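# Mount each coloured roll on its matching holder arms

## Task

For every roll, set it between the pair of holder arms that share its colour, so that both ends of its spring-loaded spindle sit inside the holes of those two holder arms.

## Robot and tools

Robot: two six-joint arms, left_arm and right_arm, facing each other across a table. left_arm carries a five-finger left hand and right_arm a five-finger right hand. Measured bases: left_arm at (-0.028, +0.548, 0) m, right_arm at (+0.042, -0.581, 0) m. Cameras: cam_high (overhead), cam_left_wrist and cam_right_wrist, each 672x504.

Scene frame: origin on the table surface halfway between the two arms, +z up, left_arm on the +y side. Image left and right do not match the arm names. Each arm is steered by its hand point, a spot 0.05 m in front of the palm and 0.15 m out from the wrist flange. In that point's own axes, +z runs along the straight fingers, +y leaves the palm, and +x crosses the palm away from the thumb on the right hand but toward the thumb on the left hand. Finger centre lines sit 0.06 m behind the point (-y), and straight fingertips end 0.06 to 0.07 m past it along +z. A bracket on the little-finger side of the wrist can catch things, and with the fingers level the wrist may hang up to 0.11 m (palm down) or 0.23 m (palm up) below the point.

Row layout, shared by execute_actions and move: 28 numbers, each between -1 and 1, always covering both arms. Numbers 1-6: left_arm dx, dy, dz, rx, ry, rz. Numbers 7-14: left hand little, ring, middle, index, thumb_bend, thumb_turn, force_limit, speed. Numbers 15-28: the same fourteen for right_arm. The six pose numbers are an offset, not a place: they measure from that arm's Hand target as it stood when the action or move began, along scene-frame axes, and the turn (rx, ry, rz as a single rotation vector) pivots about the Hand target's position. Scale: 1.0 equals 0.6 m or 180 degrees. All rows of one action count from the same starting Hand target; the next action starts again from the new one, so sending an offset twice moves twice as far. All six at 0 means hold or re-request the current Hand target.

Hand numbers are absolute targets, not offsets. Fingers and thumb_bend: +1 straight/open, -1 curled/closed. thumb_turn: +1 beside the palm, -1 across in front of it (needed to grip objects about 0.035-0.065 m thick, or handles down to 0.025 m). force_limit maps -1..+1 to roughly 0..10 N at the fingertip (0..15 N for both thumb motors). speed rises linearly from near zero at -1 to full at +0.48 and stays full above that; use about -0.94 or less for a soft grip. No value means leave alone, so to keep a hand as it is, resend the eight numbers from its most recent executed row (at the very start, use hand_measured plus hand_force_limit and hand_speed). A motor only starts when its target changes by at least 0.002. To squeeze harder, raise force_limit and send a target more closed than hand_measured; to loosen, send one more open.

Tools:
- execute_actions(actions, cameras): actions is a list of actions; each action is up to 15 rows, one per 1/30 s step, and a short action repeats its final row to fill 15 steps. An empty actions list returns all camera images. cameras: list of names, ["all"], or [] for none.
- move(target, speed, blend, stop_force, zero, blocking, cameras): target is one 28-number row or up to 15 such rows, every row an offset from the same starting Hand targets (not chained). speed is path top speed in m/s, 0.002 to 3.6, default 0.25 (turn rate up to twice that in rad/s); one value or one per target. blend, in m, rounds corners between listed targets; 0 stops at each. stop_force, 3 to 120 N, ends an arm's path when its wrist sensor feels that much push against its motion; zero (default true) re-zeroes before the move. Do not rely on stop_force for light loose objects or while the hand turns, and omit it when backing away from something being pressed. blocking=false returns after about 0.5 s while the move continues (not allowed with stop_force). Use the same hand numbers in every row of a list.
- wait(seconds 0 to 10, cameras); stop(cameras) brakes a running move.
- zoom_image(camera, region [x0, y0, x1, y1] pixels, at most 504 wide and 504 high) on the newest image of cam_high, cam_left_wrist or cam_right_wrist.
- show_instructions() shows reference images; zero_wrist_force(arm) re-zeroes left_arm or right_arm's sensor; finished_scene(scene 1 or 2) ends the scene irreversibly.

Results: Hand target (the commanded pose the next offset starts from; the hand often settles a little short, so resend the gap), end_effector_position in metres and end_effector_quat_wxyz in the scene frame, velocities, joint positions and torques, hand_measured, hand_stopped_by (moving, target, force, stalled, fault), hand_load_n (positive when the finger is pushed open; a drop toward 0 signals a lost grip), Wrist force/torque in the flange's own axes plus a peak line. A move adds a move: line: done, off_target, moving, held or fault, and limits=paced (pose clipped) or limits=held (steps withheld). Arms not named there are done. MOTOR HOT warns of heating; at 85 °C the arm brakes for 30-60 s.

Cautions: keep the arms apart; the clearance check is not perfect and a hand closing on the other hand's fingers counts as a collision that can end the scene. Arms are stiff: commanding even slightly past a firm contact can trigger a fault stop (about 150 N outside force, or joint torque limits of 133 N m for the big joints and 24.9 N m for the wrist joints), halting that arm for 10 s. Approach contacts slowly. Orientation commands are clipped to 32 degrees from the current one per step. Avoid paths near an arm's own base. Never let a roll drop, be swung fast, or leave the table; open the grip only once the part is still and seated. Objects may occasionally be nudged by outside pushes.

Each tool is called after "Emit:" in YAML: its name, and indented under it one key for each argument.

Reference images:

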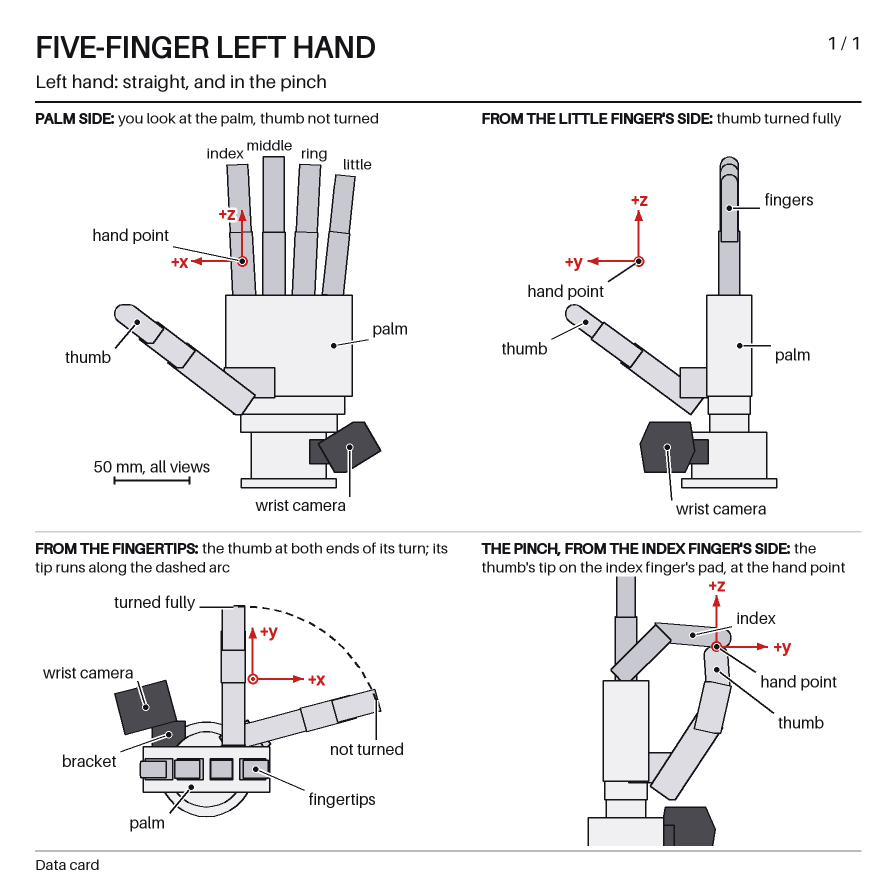

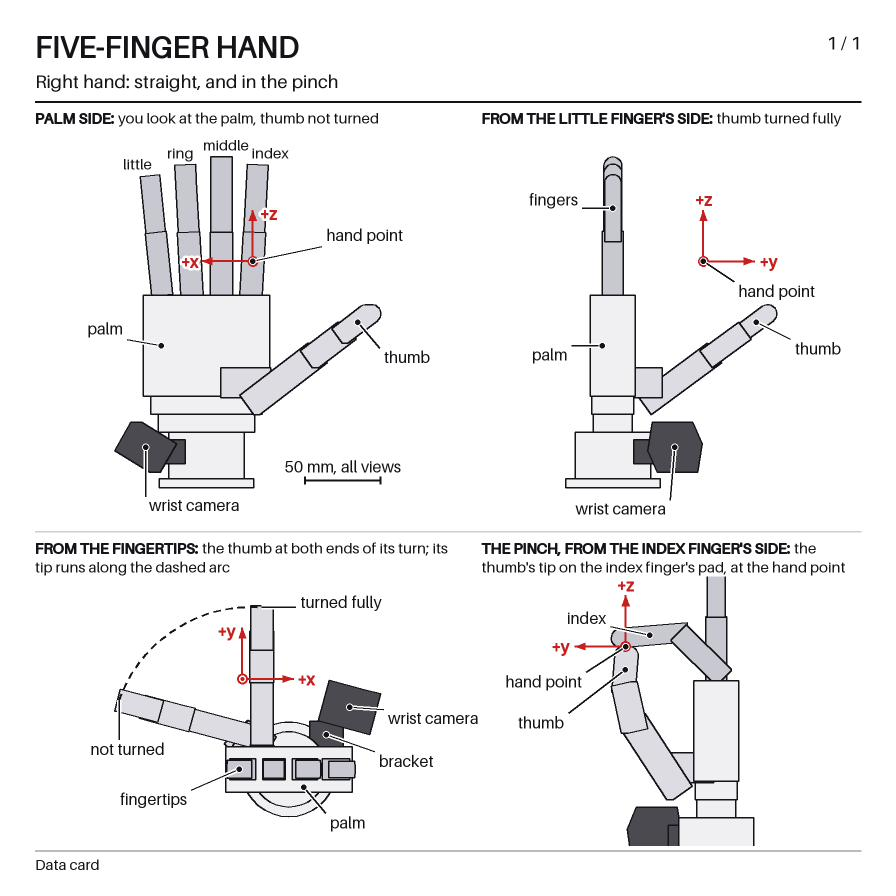

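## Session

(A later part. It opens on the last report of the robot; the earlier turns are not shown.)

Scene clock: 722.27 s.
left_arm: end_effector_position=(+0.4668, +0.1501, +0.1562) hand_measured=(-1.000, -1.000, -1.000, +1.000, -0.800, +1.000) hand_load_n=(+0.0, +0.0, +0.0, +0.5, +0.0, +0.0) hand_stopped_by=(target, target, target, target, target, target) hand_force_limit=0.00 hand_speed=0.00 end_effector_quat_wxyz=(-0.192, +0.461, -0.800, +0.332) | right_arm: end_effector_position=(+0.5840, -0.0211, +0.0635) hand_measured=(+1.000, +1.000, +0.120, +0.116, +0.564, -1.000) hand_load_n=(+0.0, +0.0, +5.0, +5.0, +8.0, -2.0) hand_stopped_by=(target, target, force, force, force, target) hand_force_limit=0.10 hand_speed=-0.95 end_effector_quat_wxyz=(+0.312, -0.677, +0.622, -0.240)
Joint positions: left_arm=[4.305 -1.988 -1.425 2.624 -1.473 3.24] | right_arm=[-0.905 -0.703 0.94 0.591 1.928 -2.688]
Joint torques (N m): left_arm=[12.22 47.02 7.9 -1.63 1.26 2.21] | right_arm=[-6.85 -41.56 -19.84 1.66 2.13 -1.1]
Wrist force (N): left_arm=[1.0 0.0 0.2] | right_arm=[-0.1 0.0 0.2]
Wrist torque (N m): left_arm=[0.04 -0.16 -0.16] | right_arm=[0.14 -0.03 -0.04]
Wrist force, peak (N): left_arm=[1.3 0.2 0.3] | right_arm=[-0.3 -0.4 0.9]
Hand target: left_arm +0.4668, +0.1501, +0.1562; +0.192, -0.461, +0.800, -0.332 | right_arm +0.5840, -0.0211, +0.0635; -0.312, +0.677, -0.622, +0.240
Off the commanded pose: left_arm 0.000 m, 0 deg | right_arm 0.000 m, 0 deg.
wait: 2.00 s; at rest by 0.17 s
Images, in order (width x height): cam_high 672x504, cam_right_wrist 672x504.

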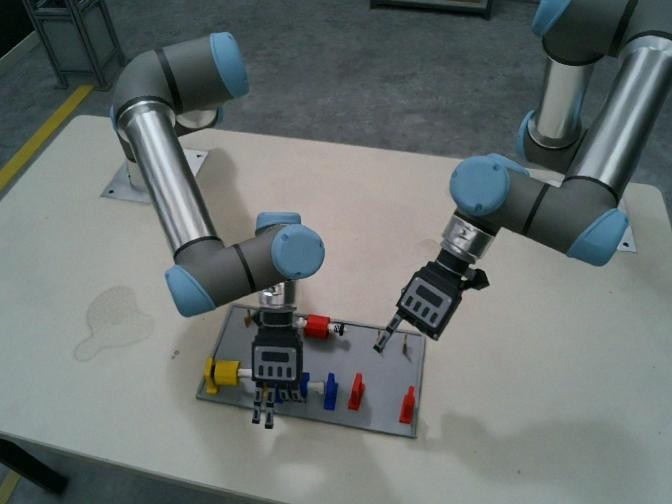

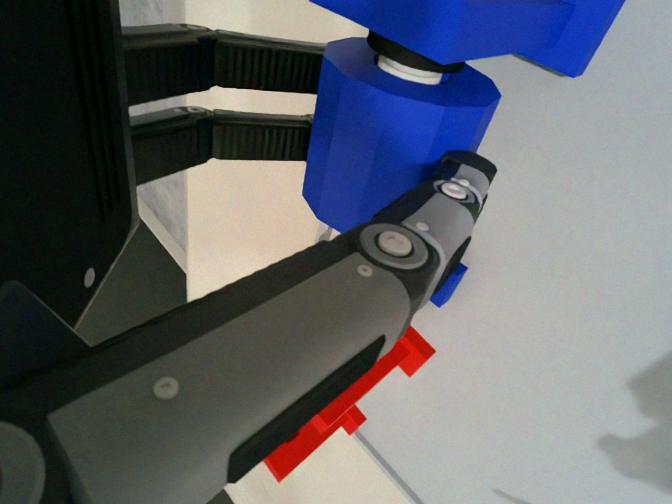

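Emit:
move:
  target: [0,0,0,0,0,0,-1,-1,-1,1,-0.8,1,0,0, -0.0033,0,0,0,0,0,1,1,-0.35,-0.35,-0.15,-1,0.1,-0.95]
  speed: 0.01

Emit:
move:
  target: [0,0,0,0,0,0,-1,-1,-1,1,-0.8,1,0,0, -0.0033,0,0,0,0,0,1,1,-0.35,-0.35,-0.15,-1,0.1,-0.95]
  speed: 0.01
  cameras: ["cam_high"]

Emit:
zoom_image:
  camera: "cam_high"
  region: [258, 344, 358, 424]

Scene clock: 723.23 s.
left_arm: end_effector_position=(+0.4668, +0.1501, +0.1562) hand_measured=(-1.000, -1.000, -1.000, +1.000, -0.800, +1.000) hand_load_n=(+0.0, +0.0, +0.5, +0.0, +0.0, +0.0) hand_stopped_by=(target, target, target, target, target, target) hand_force_limit=0.00 hand_speed=0.00 end_effector_quat_wxyz=(-0.192, +0.461, -0.800, +0.332) | right_arm: end_effector_position=(+0.5821, -0.0211, +0.0635) hand_measured=(+1.000, +1.000, +0.122, +0.118, +0.564, -1.000) hand_load_n=(+0.0, +0.0, +6.5, +7.0, +6.5, -1.0) hand_stopped_by=(target, target, force, force, force, target) hand_force_limit=0.10 hand_speed=-0.95 end_effector_quat_wxyz=(+0.312, -0.677, +0.622, -0.240)
Joint positions: left_arm=[4.305 -1.988 -1.425 2.624 -1.473 3.24] | right_arm=[-0.903 -0.706 0.947 0.588 1.929 -2.687]
Joint torques (N m): left_arm=[12.89 47.38 7.44 -1.54 1.27 2.03] | right_arm=[13.09 -54.87 -2.7 0.72 2.2 1.38]
Wrist force (N): left_arm=[1.0 0.0 0.2] | right_arm=[0.2 -5.2 2.6]
Wrist torque (N m): left_arm=[0.03 -0.16 -0.15] | right_arm=[-0.02 -0.03 -0.20]
Wrist force, peak (N): left_arm=[1.2 -0.1 0.1] | right_arm=[0.2 -5.2 2.6]
Hand target: left_arm +0.4668, +0.1501, +0.1562; +0.192, -0.461, +0.800, -0.332 | right_arm +0.5820, -0.0211, +0.0635; -0.312, +0.677, -0.622, +0.240
Off the commanded pose: left_arm 0.000 m, 0 deg | right_arm 0.000 m, 0 deg.
move: done

Scene clock: 723.93 s.
left_arm: end_effector_position=(+0.4668, +0.1501, +0.1562) hand_measured=(-1.000, -1.000, -1.000, +1.000, -0.800, +1.000) hand_load_n=(+0.5, +0.0, +0.0, +0.0, +0.0, +0.0) hand_stopped_by=(target, target, target, target, target, target) hand_force_limit=0.00 hand_speed=0.00 end_effector_quat_wxyz=(-0.192, +0.461, -0.800, +0.332) | right_arm: end_effector_position=(+0.5801, -0.0211, +0.0635) hand_measured=(+1.000, +1.000, +0.122, +0.118, +0.564, -1.000) hand_load_n=(+0.0, +0.0, +6.5, +7.0, +7.0, -1.0) hand_stopped_by=(target, target, force, force, force, target) hand_force_limit=0.10 hand_speed=-0.95 end_effector_quat_wxyz=(+0.312, -0.677, +0.622, -0.240)
Joint positions: left_arm=[4.305 -1.988 -1.425 2.624 -1.473 3.24] | right_arm=[-0.901 -0.71 0.953 0.586 1.93 -2.685]
Joint torques (N m): left_arm=[12.65 47.89 7.14 -1.44 1.36 2.09] | right_arm=[14.59 -53.74 -2.96 0.58 1.82 1.16]
Wrist force (N): left_arm=[1.0 0.0 0.2] | right_arm=[0.1 -6.4 1.8]
Wrist torque (N m): left_arm=[0.03 -0.15 -0.16] | right_arm=[0.03 0.05 -0.23]
Wrist force, peak (N): left_arm=[1.2 0.0 0.3] | right_arm=[0.3 -6.7 2.3]
Hand target: left_arm +0.4668, +0.1501, +0.1562; +0.192, -0.461, +0.800, -0.332 | right_arm +0.5800, -0.0211, +0.0635; -0.312, +0.677, -0.622, +0.240
Off the commanded pose: left_arm 0.000 m, 0 deg | right_arm 0.000 m, 0 deg.
move: done
Images, in order (width x height): cam_high 672x504.

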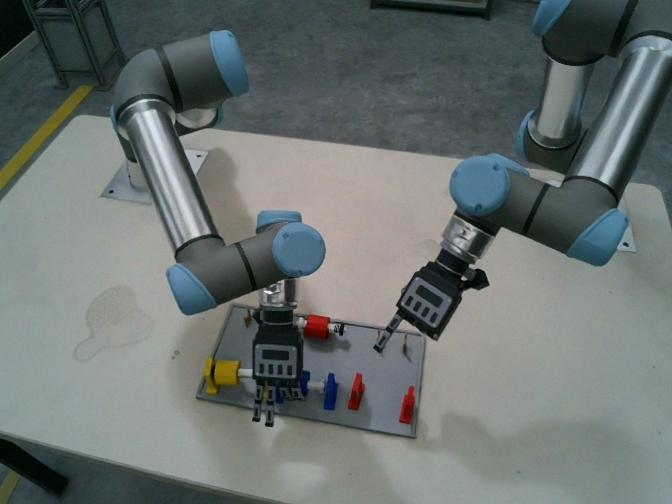

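Scaled by 5.040 from the camera's 672x504 image, which has a finer 960x720 frame.

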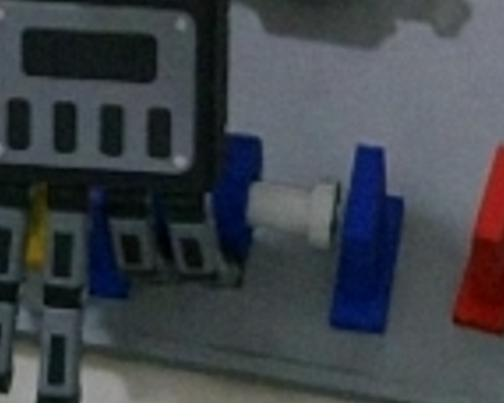

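Emit:
move:
  target: [0,0,0,0,0,0,-1,-1,-1,1,-0.8,1,0,0, -0.0025,0,0,0,0,0.008,1,1,-0.35,-0.35,-0.15,-1,0.1,-0.95]
  speed: 0.01

Emit:
move:
  target: [0,0,0,0,0,0,-1,-1,-1,1,-0.8,1,0,0, -0.0025,0,0,0,0,0.008,1,1,-0.35,-0.35,-0.15,-1,0.1,-0.95]
  speed: 0.01
  cameras: ["cam_high"]

Emit:
zoom_image:
  camera: "cam_high"
  region: [258, 344, 358, 424]

Scene clock: 725.70 s.
left_arm: end_effector_position=(+0.4668, +0.1501, +0.1562) hand_measured=(-1.000, -1.000, -1.000, +1.000, -0.800, +1.000) hand_load_n=(+0.0, +0.0, +0.0, +0.0, +0.0, +0.0) hand_stopped_by=(target, target, target, target, target, target) hand_force_limit=0.00 hand_speed=0.00 end_effector_quat_wxyz=(-0.192, +0.461, -0.800, +0.332) | right_arm: end_effector_position=(+0.5785, -0.0211, +0.0635) hand_measured=(+1.000, +1.000, +0.122, +0.118, +0.564, -1.000) hand_load_n=(+0.0, +0.0, +8.0, +8.5, +5.5, -1.0) hand_stopped_by=(target, target, force, force, force, target) hand_force_limit=0.10 hand_speed=-0.95 end_effector_quat_wxyz=(+0.315, -0.684, +0.614, -0.236) end_effector_velocity=(-0.001, +0.000, +0.000) end_effector_angular_velocity=(-0.002, +0.000, +0.005)
Joint positions: left_arm=[4.305 -1.988 -1.425 2.624 -1.473 3.24] | right_arm=[-0.905 -0.719 0.969 0.572 1.911 -2.708]
Joint velocities: left_arm=[within noise] | right_arm=[0 -0.001 0.002 -0.001 -0.002 -0.005]
Joint torques (N m): left_arm=[12.41 47.54 7.9 -1.5 1.28 2.02] | right_arm=[0.24 -54.4 -4.16 1.29 -4.02 -1.52]
Wrist force (N): left_arm=[0.9 -0.1 0.2] | right_arm=[3.4 -8.7 5.0]
Wrist torque (N m): left_arm=[0.02 -0.15 -0.15] | right_arm=[0.00 0.07 -0.09]
Wrist force, peak (N): left_arm=[1.3 0.1 0.2] | right_arm=[3.5 -9.4 5.5]
Hand target: left_arm +0.4668, +0.1501, +0.1562; +0.192, -0.461, +0.800, -0.332 | right_arm +0.5785, -0.0211, +0.0635; -0.315, +0.684, -0.614, +0.236
Off the commanded pose: left_arm 0.000 m, 0 deg | right_arm 0.000 m, 0 deg.
move: done

Scene clock: 727.20 s.
left_arm: end_effector_position=(+0.4668, +0.1501, +0.1562) hand_measured=(-1.000, -1.000, -1.000, +1.000, -0.800, +1.000) hand_load_n=(+0.0, +0.5, +0.0, +0.0, +0.0, +0.0) hand_stopped_by=(target, target, target, target, target, target) hand_force_limit=0.00 hand_speed=0.00 end_effector_quat_wxyz=(-0.192, +0.461, -0.800, +0.332) | right_arm: end_effector_position=(+0.5770, -0.0211, +0.0635) hand_measured=(+1.000, +1.000, +0.122, +0.118, +0.564, -1.000) hand_load_n=(+0.0, +0.0, +8.5, +9.5, +5.5, -0.5) hand_stopped_by=(target, target, force, force, force, target) hand_force_limit=0.10 hand_speed=-0.95 end_effector_quat_wxyz=(+0.318, -0.692, +0.605, -0.232)
Joint positions: left_arm=[4.305 -1.988 -1.425 2.624 -1.473 3.24] | right_arm=[-0.909 -0.728 0.983 0.559 1.891 -2.731]
Joint torques (N m): left_arm=[13.14 47.44 7.9 -1.37 1.17 2] | right_arm=[-1.23 -54.86 -2.87 1.36 -4.06 -1.6]
Wrist force (N): left_arm=[0.9 -0.1 0.0] | right_arm=[4.1 -8.2 6.9]
Wrist torque (N m): left_arm=[0.03 -0.15 -0.16] | right_arm=[0.05 0.07 -0.07]
Wrist force, peak (N): left_arm=[1.2 0.0 0.3] | right_arm=[4.5 -9.3 7.1]
Hand target: left_arm +0.4668, +0.1501, +0.1562; +0.192, -0.461, +0.800, -0.332 | right_arm +0.5770, -0.0211, +0.0635; -0.318, +0.692, -0.605, +0.232
Off the commanded pose: left_arm 0.000 m, 0 deg | right_arm 0.000 m, 0 deg.
move: done
Images, in order (width x height): cam_high 672x504.

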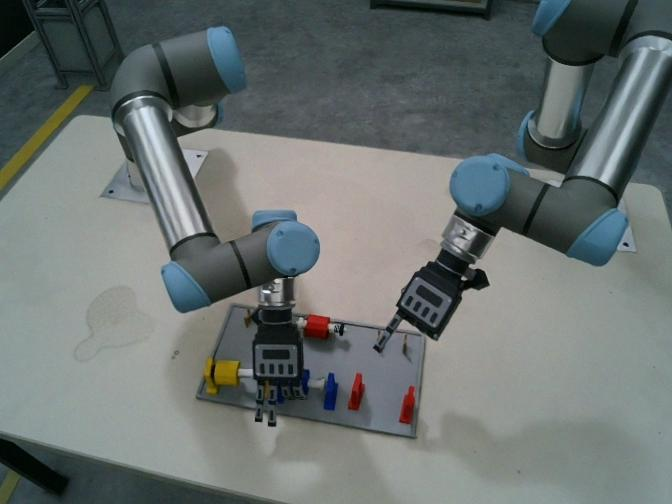

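Scaled by 5.040 from the camera's 672x504 image, which has a finer 960x720 frame.

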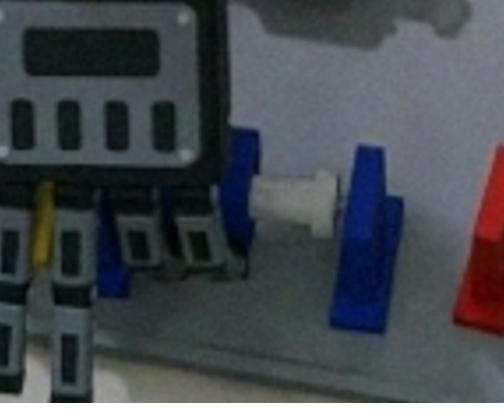

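Emit:
move:
  target:
    - [0,0,0,0,0,0,-1,-1,-1,1,-0.8,1,0,0, 0,0,0.0025,0,0,0,1,1,-0.35,-0.35,-0.15,-1,0.1,-0.95]
    - [0,0,0,0,0,0,-1,-1,-1,1,-0.8,1,0,0, 0.008,0,0.0025,0,0,-0.008,1,1,-0.35,-0.35,-0.15,-1,0.1,-0.95]
  speed: 0.008
  cameras: ["cam_high"]

Emit:
zoom_image:
  camera: "cam_high"
  region: [258, 344, 358, 424]

Scene clock: 731.83 s.
left_arm: end_effector_position=(+0.4668, +0.1501, +0.1562) hand_measured=(-1.000, -1.000, -1.000, +1.000, -0.800, +1.000) hand_load_n=(+0.0, +0.0, +0.0, +0.0, +0.0, +0.0) hand_stopped_by=(target, target, target, target, target, target) hand_force_limit=0.00 hand_speed=0.00 end_effector_quat_wxyz=(-0.192, +0.461, -0.800, +0.332) | right_arm: end_effector_position=(+0.5818, -0.0211, +0.0650) hand_measured=(+1.000, +1.000, +0.122, +0.116, +0.564, -1.000) hand_load_n=(+0.0, +0.0, +4.0, +3.0, +8.5, -0.5) hand_stopped_by=(target, target, force, force, force, target) hand_force_limit=0.10 hand_speed=-0.95 end_effector_quat_wxyz=(+0.315, -0.684, +0.614, -0.236)
Joint positions: left_arm=[4.305 -1.988 -1.425 2.624 -1.473 3.24] | right_arm=[-0.908 -0.715 0.956 0.579 1.908 -2.711]
Joint torques (N m): left_arm=[12.61 48.18 7.76 -1.24 1.21 1.87] | right_arm=[9.53 -40.6 -35.9 1.1 2.97 1.55]
Wrist force (N): left_arm=[0.9 0.1 0.4] | right_arm=[0.8 3.7 -1.6]
Wrist torque (N m): left_arm=[0.03 -0.14 -0.17] | right_arm=[0.15 0.05 -0.15]
Wrist force, peak (N): left_arm=[1.3 0.0 0.2] | right_arm=[4.5 -8.7 7.4]
Hand target: left_arm +0.4668, +0.1501, +0.1562; +0.192, -0.461, +0.800, -0.332 | right_arm +0.5818, -0.0211, +0.0650; -0.315, +0.684, -0.614, +0.236
Off the commanded pose: left_arm 0.000 m, 0 deg | right_arm 0.000 m, 0 deg.
move: done
Images, in order (width x height): cam_high 672x504.

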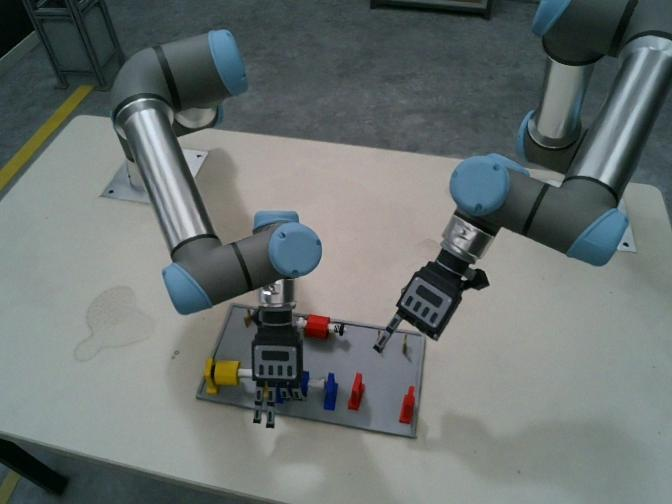

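Scaled by 5.040 from the camera's 672x504 image, which has a finer 960x720 frame.

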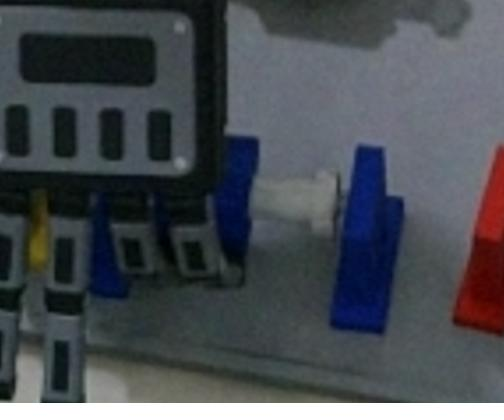

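Emit:
zoom_image:
  camera: "cam_high"
  region: [300, 366, 348, 404]

Scaled by 10.500 from the camera's 672x504 image, which has a finer 960x720 frame.

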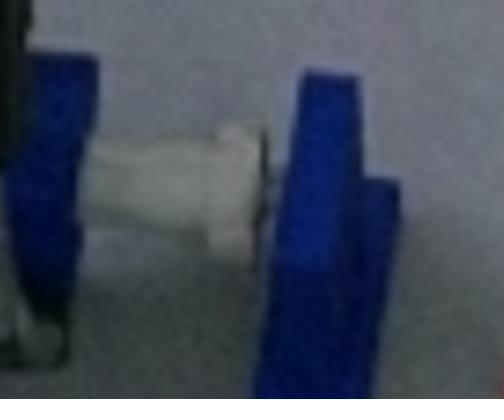

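Emit:
move:
  target:
    - [0,0,0,0,0,0,-1,-1,-1,1,-0.8,1,0,0, 0.005,0,0.0,0,0,0,1,1,-0.35,-0.35,-0.15,-1,0.1,-0.95]
  speed: 0.006
  cameras: ["cam_high"]

Emit:
zoom_image:
  camera: "cam_high"
  region: [300, 366, 348, 404]

Scene clock: 733.00 s.
left_arm: end_effector_position=(+0.4668, +0.1501, +0.1562) hand_measured=(-1.000, -1.000, -1.000, +1.000, -0.800, +1.000) hand_load_n=(+0.0, +0.0, +0.0, +0.0, +0.0, +0.0) hand_stopped_by=(target, target, target, target, target, target) hand_force_limit=0.00 hand_speed=0.00 end_effector_quat_wxyz=(-0.192, +0.461, -0.800, +0.332) | right_arm: end_effector_position=(+0.5847, -0.0211, +0.0650) hand_measured=(+1.000, +1.000, +0.120, +0.116, +0.566, -1.000) hand_load_n=(+0.0, +0.0, +0.5, +0.0, +12.5, -2.0) hand_stopped_by=(target, target, force, force, force, target) hand_force_limit=0.10 hand_speed=-0.95 end_effector_quat_wxyz=(+0.315, -0.684, +0.614, -0.236)
Joint positions: left_arm=[4.305 -1.988 -1.425 2.624 -1.473 3.24] | right_arm=[-0.911 -0.709 0.946 0.583 1.906 -2.713]
Joint torques (N m): left_arm=[12.63 47.84 8.23 -1.11 1.27 2] | right_arm=[-13.24 -36.35 -37.54 -0.95 -1.5 -1.25]
Wrist force (N): left_arm=[1.1 0.0 0.1] | right_arm=[2.1 6.9 -12.4]
Wrist torque (N m): left_arm=[0.04 -0.19 -0.15] | right_arm=[0.02 0.19 -0.02]
Wrist force, peak (N): left_arm=[1.2 0.0 0.3] | right_arm=[2.1 6.9 -12.4]
Hand target: left_arm +0.4668, +0.1501, +0.1562; +0.192, -0.461, +0.800, -0.332 | right_arm +0.5848, -0.0211, +0.0650; -0.315, +0.684, -0.614, +0.236
Off the commanded pose: left_arm 0.000 m, 0 deg | right_arm 0.000 m, 0 deg.
move: done
Images, in order (width x height): cam_high 672x504.

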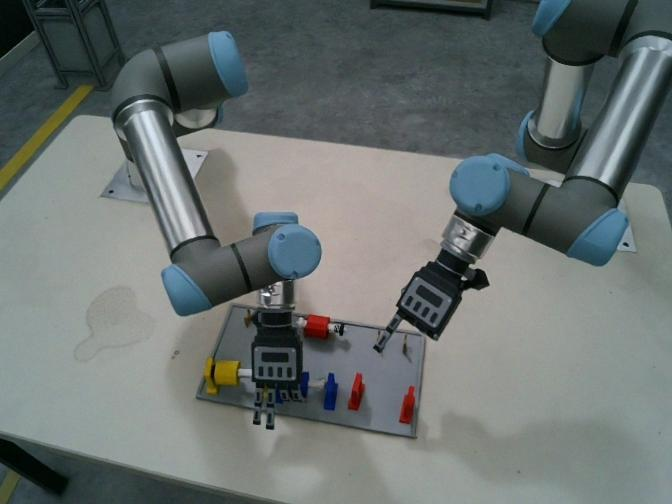

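Scaled by 10.500 from the camera's 672x504 image, which has a finer 960x720 frame.

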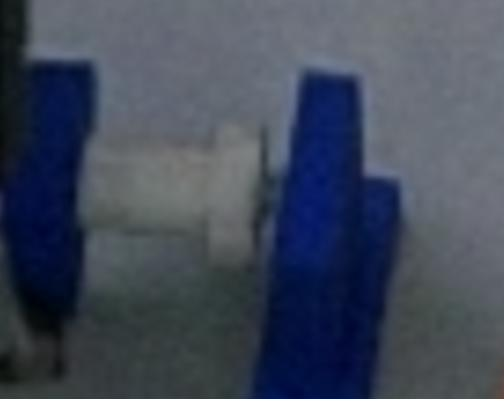

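Emit:
move:
  target:
    - [0,0,0,0,0,0,-1,-1,-1,1,-0.8,1,0,0, -0.004,0,0.0,0,0,0,1,1,-0.35,-0.35,-0.15,-1,0.1,-0.95]
  speed: 0.01

Emit:
move:
  target:
    - [0,0,0,0,0,0,-1,-1,-1,1,-0.8,1,0,0, 0,0.005,0.0,0,0,0,1,1,-0.35,-0.35,-0.15,-1,0.1,-0.95]
  speed: 0.01
  cameras: ["cam_high"]

Emit:
zoom_image:
  camera: "cam_high"
  region: [300, 366, 348, 404]

Scene clock: 734.77 s.
left_arm: end_effector_position=(+0.4668, +0.1501, +0.1562) hand_measured=(-1.000, -1.000, -1.000, +1.000, -0.800, +1.000) hand_load_n=(+0.0, +0.0, +0.5, +0.0, +0.0, +0.0) hand_stopped_by=(target, target, target, target, target, target) hand_force_limit=0.00 hand_speed=0.00 end_effector_quat_wxyz=(-0.192, +0.461, -0.800, +0.332) | right_arm: end_effector_position=(+0.5825, -0.0211, +0.0650) hand_measured=(+1.000, +1.000, +0.122, +0.116, +0.566, -1.000) hand_load_n=(+0.0, +0.0, +8.5, +0.0, +6.5, +0.0) hand_stopped_by=(target, target, force, force, force, target) hand_force_limit=0.10 hand_speed=-0.95 end_effector_quat_wxyz=(+0.315, -0.684, +0.614, -0.236)
Joint positions: left_arm=[4.305 -1.988 -1.425 2.624 -1.473 3.24] | right_arm=[-0.909 -0.713 0.954 0.58 1.908 -2.711]
Joint torques (N m): left_arm=[12.39 47.55 7.48 -1.04 1.17 1.87] | right_arm=[11.32 -54.66 -5.92 -0.49 2.74 1.61]
Wrist force (N): left_arm=[1.1 -0.1 0.1] | right_arm=[0.1 1.2 0.6]
Wrist torque (N m): left_arm=[0.02 -0.18 -0.15] | right_arm=[0.13 -0.05 -0.19]
Wrist force, peak (N): left_arm=[1.3 -0.2 0.3] | right_arm=[2.2 6.9 -13.6]
Hand target: left_arm +0.4668, +0.1501, +0.1562; +0.192, -0.461, +0.800, -0.332 | right_arm +0.5824, -0.0211, +0.0650; -0.315, +0.684, -0.614, +0.236
Off the commanded pose: left_arm 0.000 m, 0 deg | right_arm 0.000 m, 0 deg.
move: done

Scene clock: 735.57 s.
left_arm: end_effector_position=(+0.4668, +0.1501, +0.1562) hand_measured=(-1.000, -1.000, -1.000, +1.000, -0.800, +1.000) hand_load_n=(+0.0, +0.0, +0.0, +0.0, +0.0, +0.0) hand_stopped_by=(target, target, target, target, target, target) hand_force_limit=0.00 hand_speed=0.00 end_effector_quat_wxyz=(-0.192, +0.461, -0.800, +0.332) | right_arm: end_effector_position=(+0.5824, -0.0181, +0.0650) hand_measured=(+1.000, +1.000, +0.122, +0.116, +0.566, -1.000) hand_load_n=(+0.0, +0.0, +8.5, +0.0, +6.5, +0.5) hand_stopped_by=(target, target, force, force, force, target) hand_force_limit=0.10 hand_speed=-0.95 end_effector_quat_wxyz=(+0.315, -0.684, +0.614, -0.236)
Joint positions: left_arm=[4.305 -1.988 -1.425 2.624 -1.473 3.24] | right_arm=[-0.905 -0.707 0.942 0.586 1.91 -2.708]
Joint torques (N m): left_arm=[12.65 48.36 6.8 -1.19 1.36 1.97] | right_arm=[11.76 -40.7 -34.87 1.8 3.06 1.72]
Wrist force (N): left_arm=[0.9 0.0 0.2] | right_arm=[-0.1 1.2 0.5]
Wrist torque (N m): left_arm=[0.02 -0.15 -0.16] | right_arm=[0.14 -0.02 -0.20]
Wrist force, peak (N): left_arm=[1.1 0.2 0.2] | right_arm=[0.0 1.5 0.6]
Hand target: left_arm +0.4668, +0.1501, +0.1562; +0.192, -0.461, +0.800, -0.332 | right_arm +0.5824, -0.0181, +0.0650; -0.315, +0.684, -0.614, +0.236
Off the commanded pose: left_arm 0.000 m, 0 deg | right_arm 0.000 m, 0 deg.
move: done
Images, in order (width x height): cam_high 672x504.

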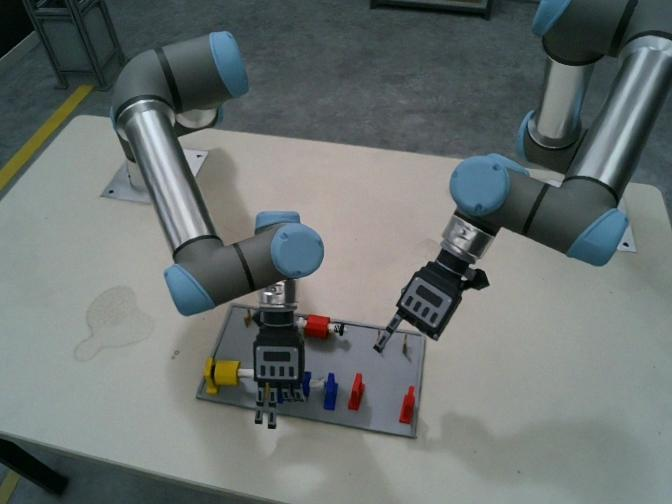

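Scaled by 10.500 from the camera's 672x504 image, which has a finer 960x720 frame.

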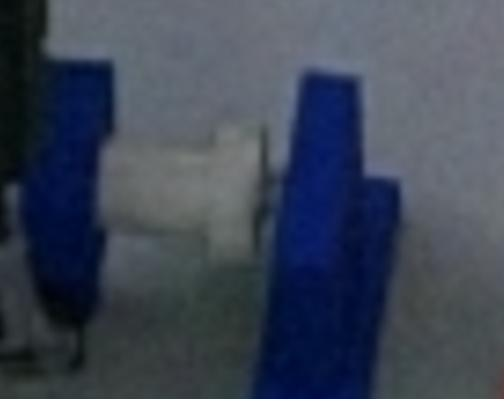

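Emit:
execute_actions:
  actions:
    - [[0,0,0,0,0,0,-1,-1,-1,1,-0.8,1,0,0,0,0,0,0,0,0,1,1,0.25,0.25,0.75,-1,0.1,-0.7]]

Emit:
move:
  target:
    - [0,0,0,0,0,0,-1,-1,-1,1,-0.8,1,0,0, 0,0,0,0,0,0,1,1,0.9,0.9,1.0,-1,0.1,-0.7]
    - [0,0,0,0,0,0,-1,-1,-1,1,-0.8,1,0,0,-0.0933,-0.0167,0.0933,0,0,0,1,1,0.9,0.9,1.0,-1,0.1,-0.7]
  speed: 0.1
  cameras: ["cam_high","cam_right_wrist"]

Emit:
zoom_image:
  camera: "cam_right_wrist"
  region: [280, 110, 430, 230]

Scene clock: 736.60 s.
left_arm: end_effector_position=(+0.4668, +0.1501, +0.1562) hand_measured=(-1.000, -1.000, -1.000, +1.000, -0.800, +1.000) hand_load_n=(+0.0, +0.0, +0.0, +0.0, +0.0, +0.0) hand_stopped_by=(target, target, target, target, target, target) hand_force_limit=0.00 hand_speed=0.00 end_effector_quat_wxyz=(-0.192, +0.461, -0.800, +0.332) | right_arm: end_effector_position=(+0.5824, -0.0181, +0.0650) hand_measured=(+1.000, +1.000, +0.250, +0.250, +0.750, -1.000) hand_load_n=(+0.0, +0.0, +0.0, +0.0, +0.0, +0.0) hand_stopped_by=(target, target, target, target, target, target) hand_force_limit=0.10 hand_speed=-0.70 end_effector_quat_wxyz=(+0.315, -0.684, +0.614, -0.236)
Joint positions: left_arm=[4.305 -1.988 -1.425 2.624 -1.473 3.24] | right_arm=[-0.905 -0.706 0.942 0.586 1.91 -2.708]
Joint torques (N m): left_arm=[12.22 48.31 8.1 -1.08 1.11 1.78] | right_arm=[11.51 -39.21 -34.64 1.69 2.85 1.52]
Wrist force (N): left_arm=[1.0 0.0 0.2] | right_arm=[0.0 1.0 0.2]
Wrist torque (N m): left_arm=[0.03 -0.17 -0.16] | right_arm=[0.15 -0.02 -0.19]
Wrist force, peak (N): left_arm=[1.2 0.3 0.2] | right_arm=[-0.1 1.3 0.8]
Hand target: left_arm +0.4668, +0.1501, +0.1562; +0.192, -0.461, +0.800, -0.332 | right_arm +0.5824, -0.0181, +0.0650; -0.315, +0.684, -0.614, +0.236
Off the commanded pose: left_arm 0.000 m, 0 deg | right_arm 0.000 m, 0 deg.
Step readings (end_effector_position of left_arm | right_arm):
0: (+0.4668, +0.1501, +0.1562) | (+0.5824, -0.0181, +0.0650)
1: (+0.4668, +0.1501, +0.1562) | (+0.5824, -0.0181, +0.0650)
2: (+0.4668, +0.1501, +0.1562) | (+0.5824, -0.0181, +0.0650)
4: (+0.4668, +0.1501, +0.1562) | (+0.5824, -0.0181, +0.0650)
8: (+0.4668, +0.1501, +0.1562) | (+0.5824, -0.0181, +0.0650)
15: (+0.4668, +0.1501, +0.1562) | (+0.5824, -0.0181, +0.0650)

Scene clock: 739.00 s.
left_arm: end_effector_position=(+0.4668, +0.1501, +0.1562) hand_measured=(-1.000, -1.000, -1.000, +1.000, -0.800, +1.000) hand_load_n=(+0.0, +0.0, +0.0, +0.0, +0.0, +0.0) hand_stopped_by=(target, target, target, target, target, target) hand_force_limit=0.00 hand_speed=0.00 end_effector_quat_wxyz=(-0.192, +0.461, -0.800, +0.332) | right_arm: end_effector_position=(+0.5265, -0.0281, +0.1208) hand_measured=(+1.000, +1.000, +0.900, +0.900, +1.000, -1.000) hand_load_n=(+0.0, +0.0, +0.0, +0.0, +0.0, +0.0) hand_stopped_by=(target, target, target, target, target, target) hand_force_limit=0.10 hand_speed=-0.70 end_effector_quat_wxyz=(+0.315, -0.684, +0.614, -0.236)
Joint positions: left_arm=[4.305 -1.988 -1.425 2.624 -1.473 3.24] | right_arm=[-0.859 -0.855 1.064 0.625 1.942 -2.672]
Joint torques (N m): left_arm=[12.66 47.15 7.94 -0.96 1.1 1.89] | right_arm=[12.53 -53.14 -6 2.34 2.55 1.36]
Wrist force (N): left_arm=[0.8 0.0 0.1] | right_arm=[0.1 0.9 0.2]
Wrist torque (N m): left_arm=[0.04 -0.14 -0.16] | right_arm=[0.17 -0.03 -0.21]
Wrist force, peak (N): left_arm=[1.3 0.0 0.1] | right_arm=[-0.1 0.9 1.4]
Hand target: left_arm +0.4668, +0.1501, +0.1562; +0.192, -0.461, +0.800, -0.332 | right_arm +0.5264, -0.0281, +0.1209; -0.315, +0.684, -0.614, +0.236
Off the commanded pose: left_arm 0.000 m, 0 deg | right_arm 0.000 m, 0 deg.
move: done
Images, in order (width x height): cam_high 672x504, cam_right_wrist 672x504.

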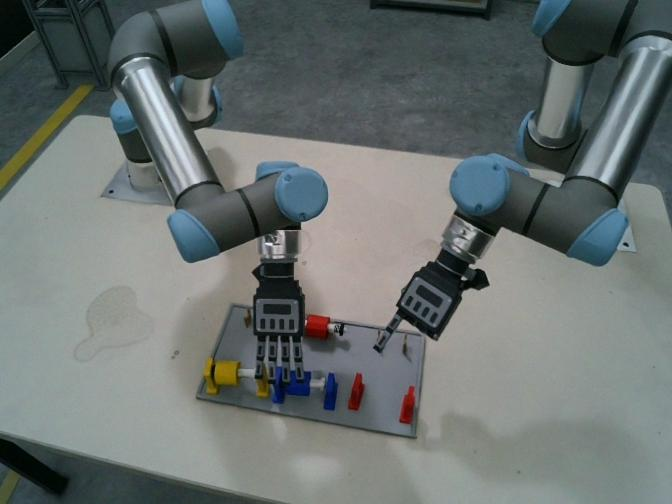

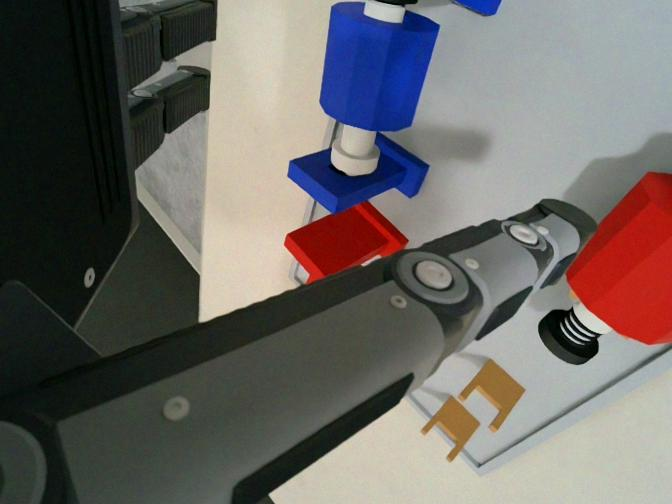

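Scaled by 3.360 from the camera's 672x504 image, which has a finer 960x720 frame.

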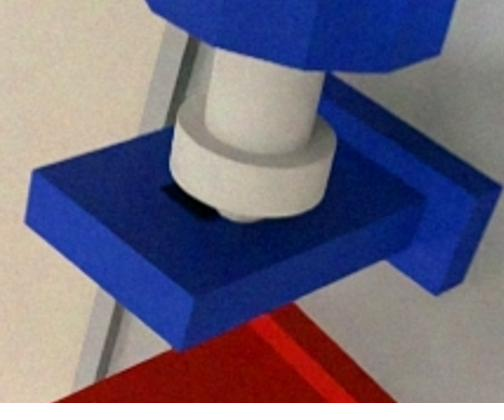

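Emit:
zoom_image:
  camera: "cam_right_wrist"
  region: [318, 140, 378, 188]

Scaled by 8.400 from the camera's 672x504 image, which has a finer 960x720 frame.

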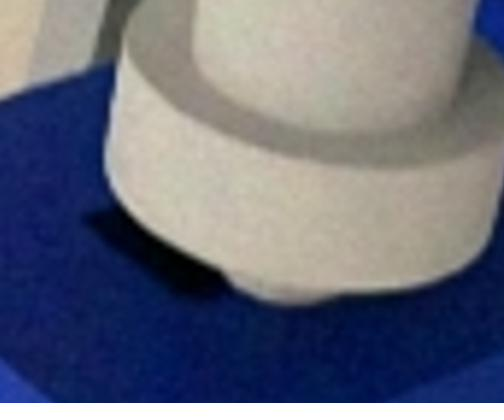

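Emit:
move:
  target:
    - [0,0,0,0,0,0,-1,-1,-1,1,-0.8,1,0,0,-0.1295,-0.221,0.219,0,0,0,1,1,0.9,0.9,1.0,-1,0.1,-0.7]
  speed: 0.2

Emit:
move:
  target:
    - [-0.0063,-0.1978,-0.01,0.034,0.0885,0.0993,-1,-1,-1,1,-0.8,1,0,0,0,0,0,0,0,0,1,1,0.9,0.9,1.0,-1,0.1,-0.7]
  speed: 0.15
  cameras: ["cam_high","cam_left_wrist","cam_right_wrist"]

Scene clock: 743.93 s.
left_arm: end_effector_position=(+0.4668, +0.1501, +0.1562) hand_measured=(-1.000, -1.000, -1.000, +1.000, -0.800, +1.000) hand_load_n=(+0.0, +0.0, +0.0, +0.0, +0.0, +0.0) hand_stopped_by=(target, target, target, target, target, target) hand_force_limit=0.00 hand_speed=0.00 end_effector_quat_wxyz=(-0.192, +0.461, -0.800, +0.332) | right_arm: end_effector_position=(+0.4488, -0.1606, +0.2523) hand_measured=(+1.000, +1.000, +0.900, +0.900, +1.000, -1.000) hand_load_n=(+0.0, +0.0, +0.0, +0.0, +0.0, +0.0) hand_stopped_by=(target, target, target, target, target, target) hand_force_limit=0.10 hand_speed=-0.70 end_effector_quat_wxyz=(+0.315, -0.684, +0.614, -0.236)
Joint positions: left_arm=[4.305 -1.988 -1.425 2.624 -1.473 3.24] | right_arm=[-0.968 -1.304 1.398 0.712 1.867 -2.757]
Joint torques (N m): left_arm=[12 47.62 7.45 -0.92 1.12 1.78] | right_arm=[-7.25 -37.62 -7.18 2.22 -2.09 -1.84]
Wrist force (N): left_arm=[0.9 0.0 0.2] | right_arm=[-0.3 0.6 0.2]
Wrist torque (N m): left_arm=[0.03 -0.14 -0.16] | right_arm=[0.11 0.03 -0.07]
Wrist force, peak (N): left_arm=[1.2 0.3 0.3] | right_arm=[-0.9 1.4 0.8]
Hand target: left_arm +0.4668, +0.1501, +0.1562; +0.192, -0.461, +0.800, -0.332 | right_arm +0.4487, -0.1607, +0.2523; -0.315, +0.684, -0.614, +0.236
Off the commanded pose: left_arm 0.000 m, 0 deg | right_arm 0.000 m, 0 deg.
move: done

Scene clock: 746.17 s.
left_arm: end_effector_position=(+0.4630, +0.0315, +0.1502) hand_measured=(-1.000, -1.000, -1.000, +1.000, -0.800, +1.000) hand_load_n=(+0.0, +0.0, +0.5, +0.0, +0.5, +0.0) hand_stopped_by=(target, target, target, target, target, target) hand_force_limit=0.00 hand_speed=0.00 end_effector_quat_wxyz=(-0.153, +0.610, -0.754, +0.189) | right_arm: end_effector_position=(+0.4487, -0.1607, +0.2523) hand_measured=(+1.000, +1.000, +0.900, +0.900, +1.000, -1.000) hand_load_n=(+0.0, +0.0, +0.0, +0.0, +0.0, +0.0) hand_stopped_by=(target, target, target, target, target, target) hand_force_limit=0.10 hand_speed=-0.70 end_effector_quat_wxyz=(+0.315, -0.684, +0.614, -0.236)
Joint positions: left_arm=[4.072 -2.444 -0.677 2.006 -1.759 2.777] | right_arm=[-0.969 -1.304 1.398 0.712 1.867 -2.757]
Joint torques (N m): left_arm=[-13.15 40.21 32.44 -3.36 -1.8 -2.53] | right_arm=[-8.98 -37.2 -7.11 2.06 -2.18 -1.61]
Wrist force (N): left_arm=[1.1 0.7 -0.1] | right_arm=[-0.4 0.7 0.5]
Wrist torque (N m): left_arm=[0.12 -0.24 0.01] | right_arm=[0.11 0.04 -0.08]
Wrist force, peak (N): left_arm=[1.8 0.0 -0.3] | right_arm=[-0.6 0.9 0.4]
Hand target: left_arm +0.4631, +0.0315, +0.1502; +0.153, -0.610, +0.754, -0.189 | right_arm +0.4487, -0.1607, +0.2523; -0.315, +0.684, -0.614, +0.236
Off the commanded pose: left_arm 0.000 m, 0 deg | right_arm 0.000 m, 0 deg.
move: done

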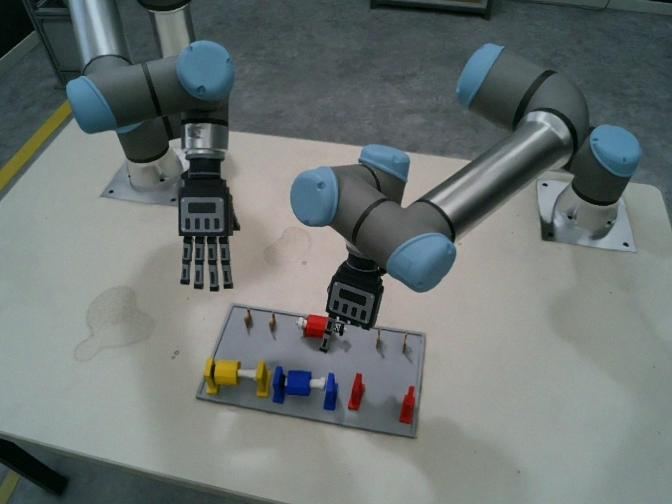

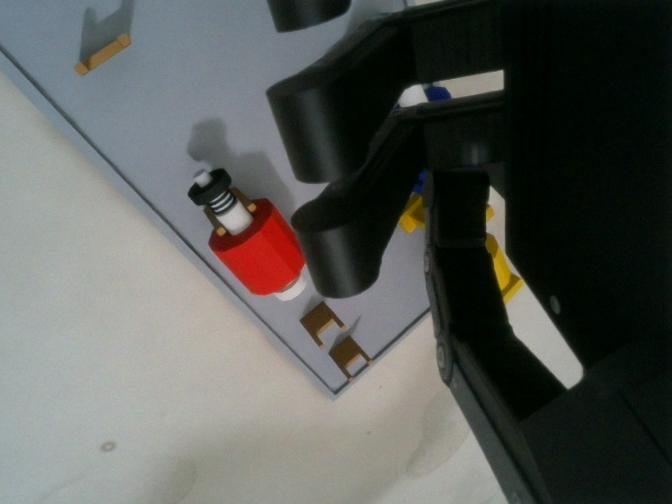

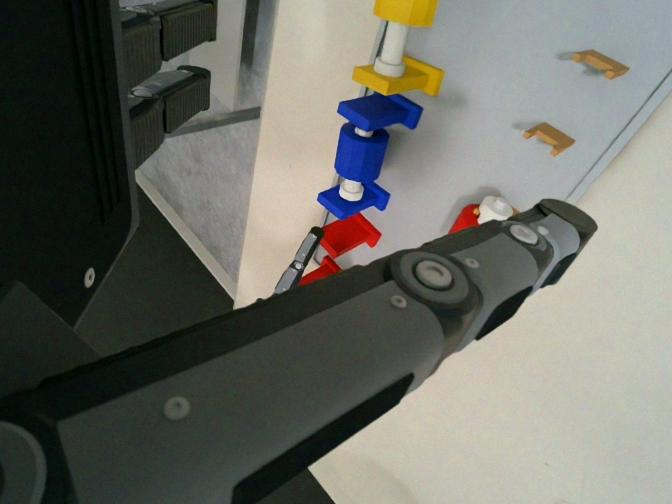

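Emit:
move:
  target:
    - [0,0,-0.1617,0,0,0,-1,-1,-1,1,-0.8,1,0,0,0,0,0,0,0,0,1,1,0.9,0.9,1.0,-1,0.1,-0.7]
  speed: 0.08
  stop_force: 6
  cameras: ["cam_high","cam_left_wrist","cam_right_wrist"]

Emit:
zoom_image:
  camera: "cam_right_wrist"
  region: [280, 110, 400, 290]

Emit:
zoom_image:
  camera: "cam_high"
  region: [258, 344, 358, 424]

Scene clock: 748.73 s.
left_arm: end_effector_position=(+0.4630, +0.0314, +0.0532) hand_measured=(-1.000, -1.000, -1.000, +1.000, -0.800, +1.000) hand_load_n=(+0.0, +0.0, +0.0, +0.0, +0.0, +0.0) hand_stopped_by=(target, target, target, target, target, target) hand_force_limit=0.00 hand_speed=0.00 end_effector_quat_wxyz=(-0.153, +0.610, -0.754, +0.189) | right_arm: end_effector_position=(+0.4487, -0.1607, +0.2523) hand_measured=(+1.000, +1.000, +0.900, +0.900, +1.000, -1.000) hand_load_n=(+0.0, +0.0, +0.0, +0.0, +0.0, +0.0) hand_stopped_by=(target, target, target, target, target, target) hand_force_limit=0.10 hand_speed=-0.70 end_effector_quat_wxyz=(+0.315, -0.684, +0.614, -0.236)
Joint positions: left_arm=[4.072 -2.475 -0.871 2.23 -1.759 2.777] | right_arm=[-0.969 -1.304 1.398 0.712 1.867 -2.757]
Joint torques (N m): left_arm=[6 40.85 6.77 0.24 0.95 1.73] | right_arm=[-8.24 -37.29 -7.65 1.96 -1.66 -1.7]
Wrist force (N): left_arm=[1.0 0.3 -0.1] | right_arm=[-0.3 0.7 0.4]
Wrist torque (N m): left_arm=[0.11 -0.23 0.02] | right_arm=[0.11 0.03 -0.07]
Wrist force, peak (N): left_arm=[1.1 0.6 -0.1] | right_arm=[-0.5 1.1 0.2]
Hand target: left_arm +0.4631, +0.0315, +0.0532; +0.153, -0.610, +0.754, -0.189 | right_arm +0.4487, -0.1607, +0.2523; -0.315, +0.684, -0.614, +0.236
Off the commanded pose: left_arm 0.000 m, 0 deg | right_arm 0.000 m, 0 deg.
move: done

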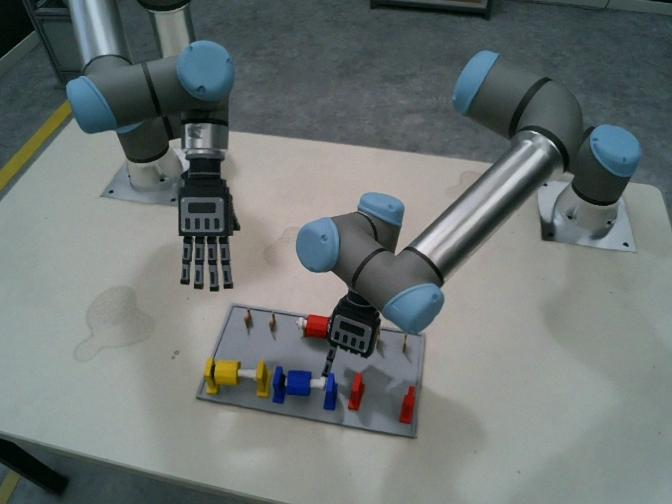

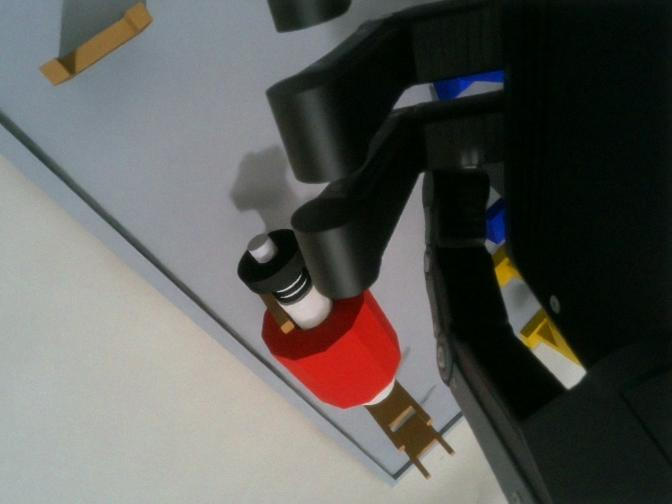

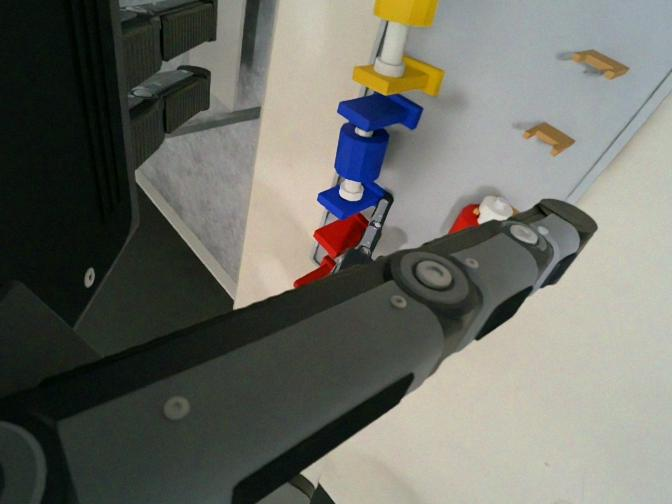

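Scaled by 2.800 from the camera's 672x504 image, which has a finer 960x720 frame.

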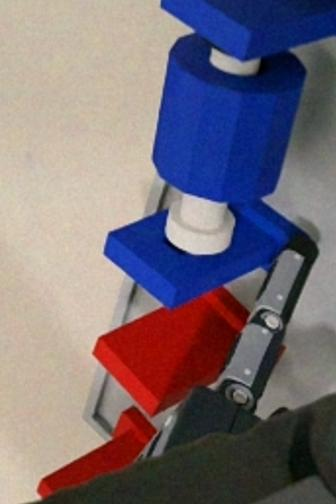

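Scaled by 5.040 from the camera's 672x504 image, which has a finer 960x720 frame.

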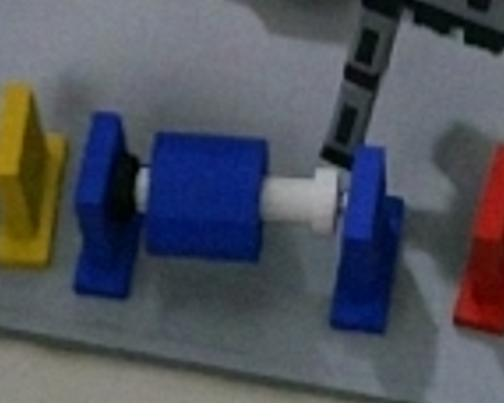

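Emit:
zoom_image:
  camera: "cam_right_wrist"
  region: [315, 165, 390, 225]

Scaled by 6.720 from the camera's 672x504 image, which has a finer 960x720 frame.

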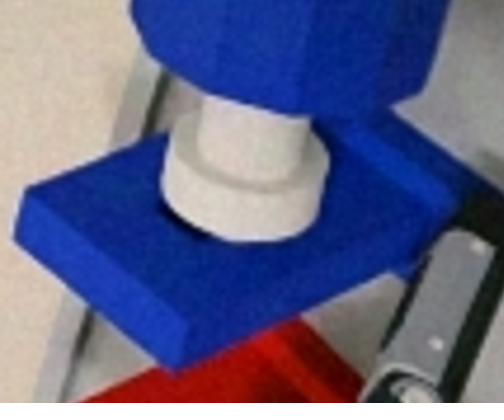

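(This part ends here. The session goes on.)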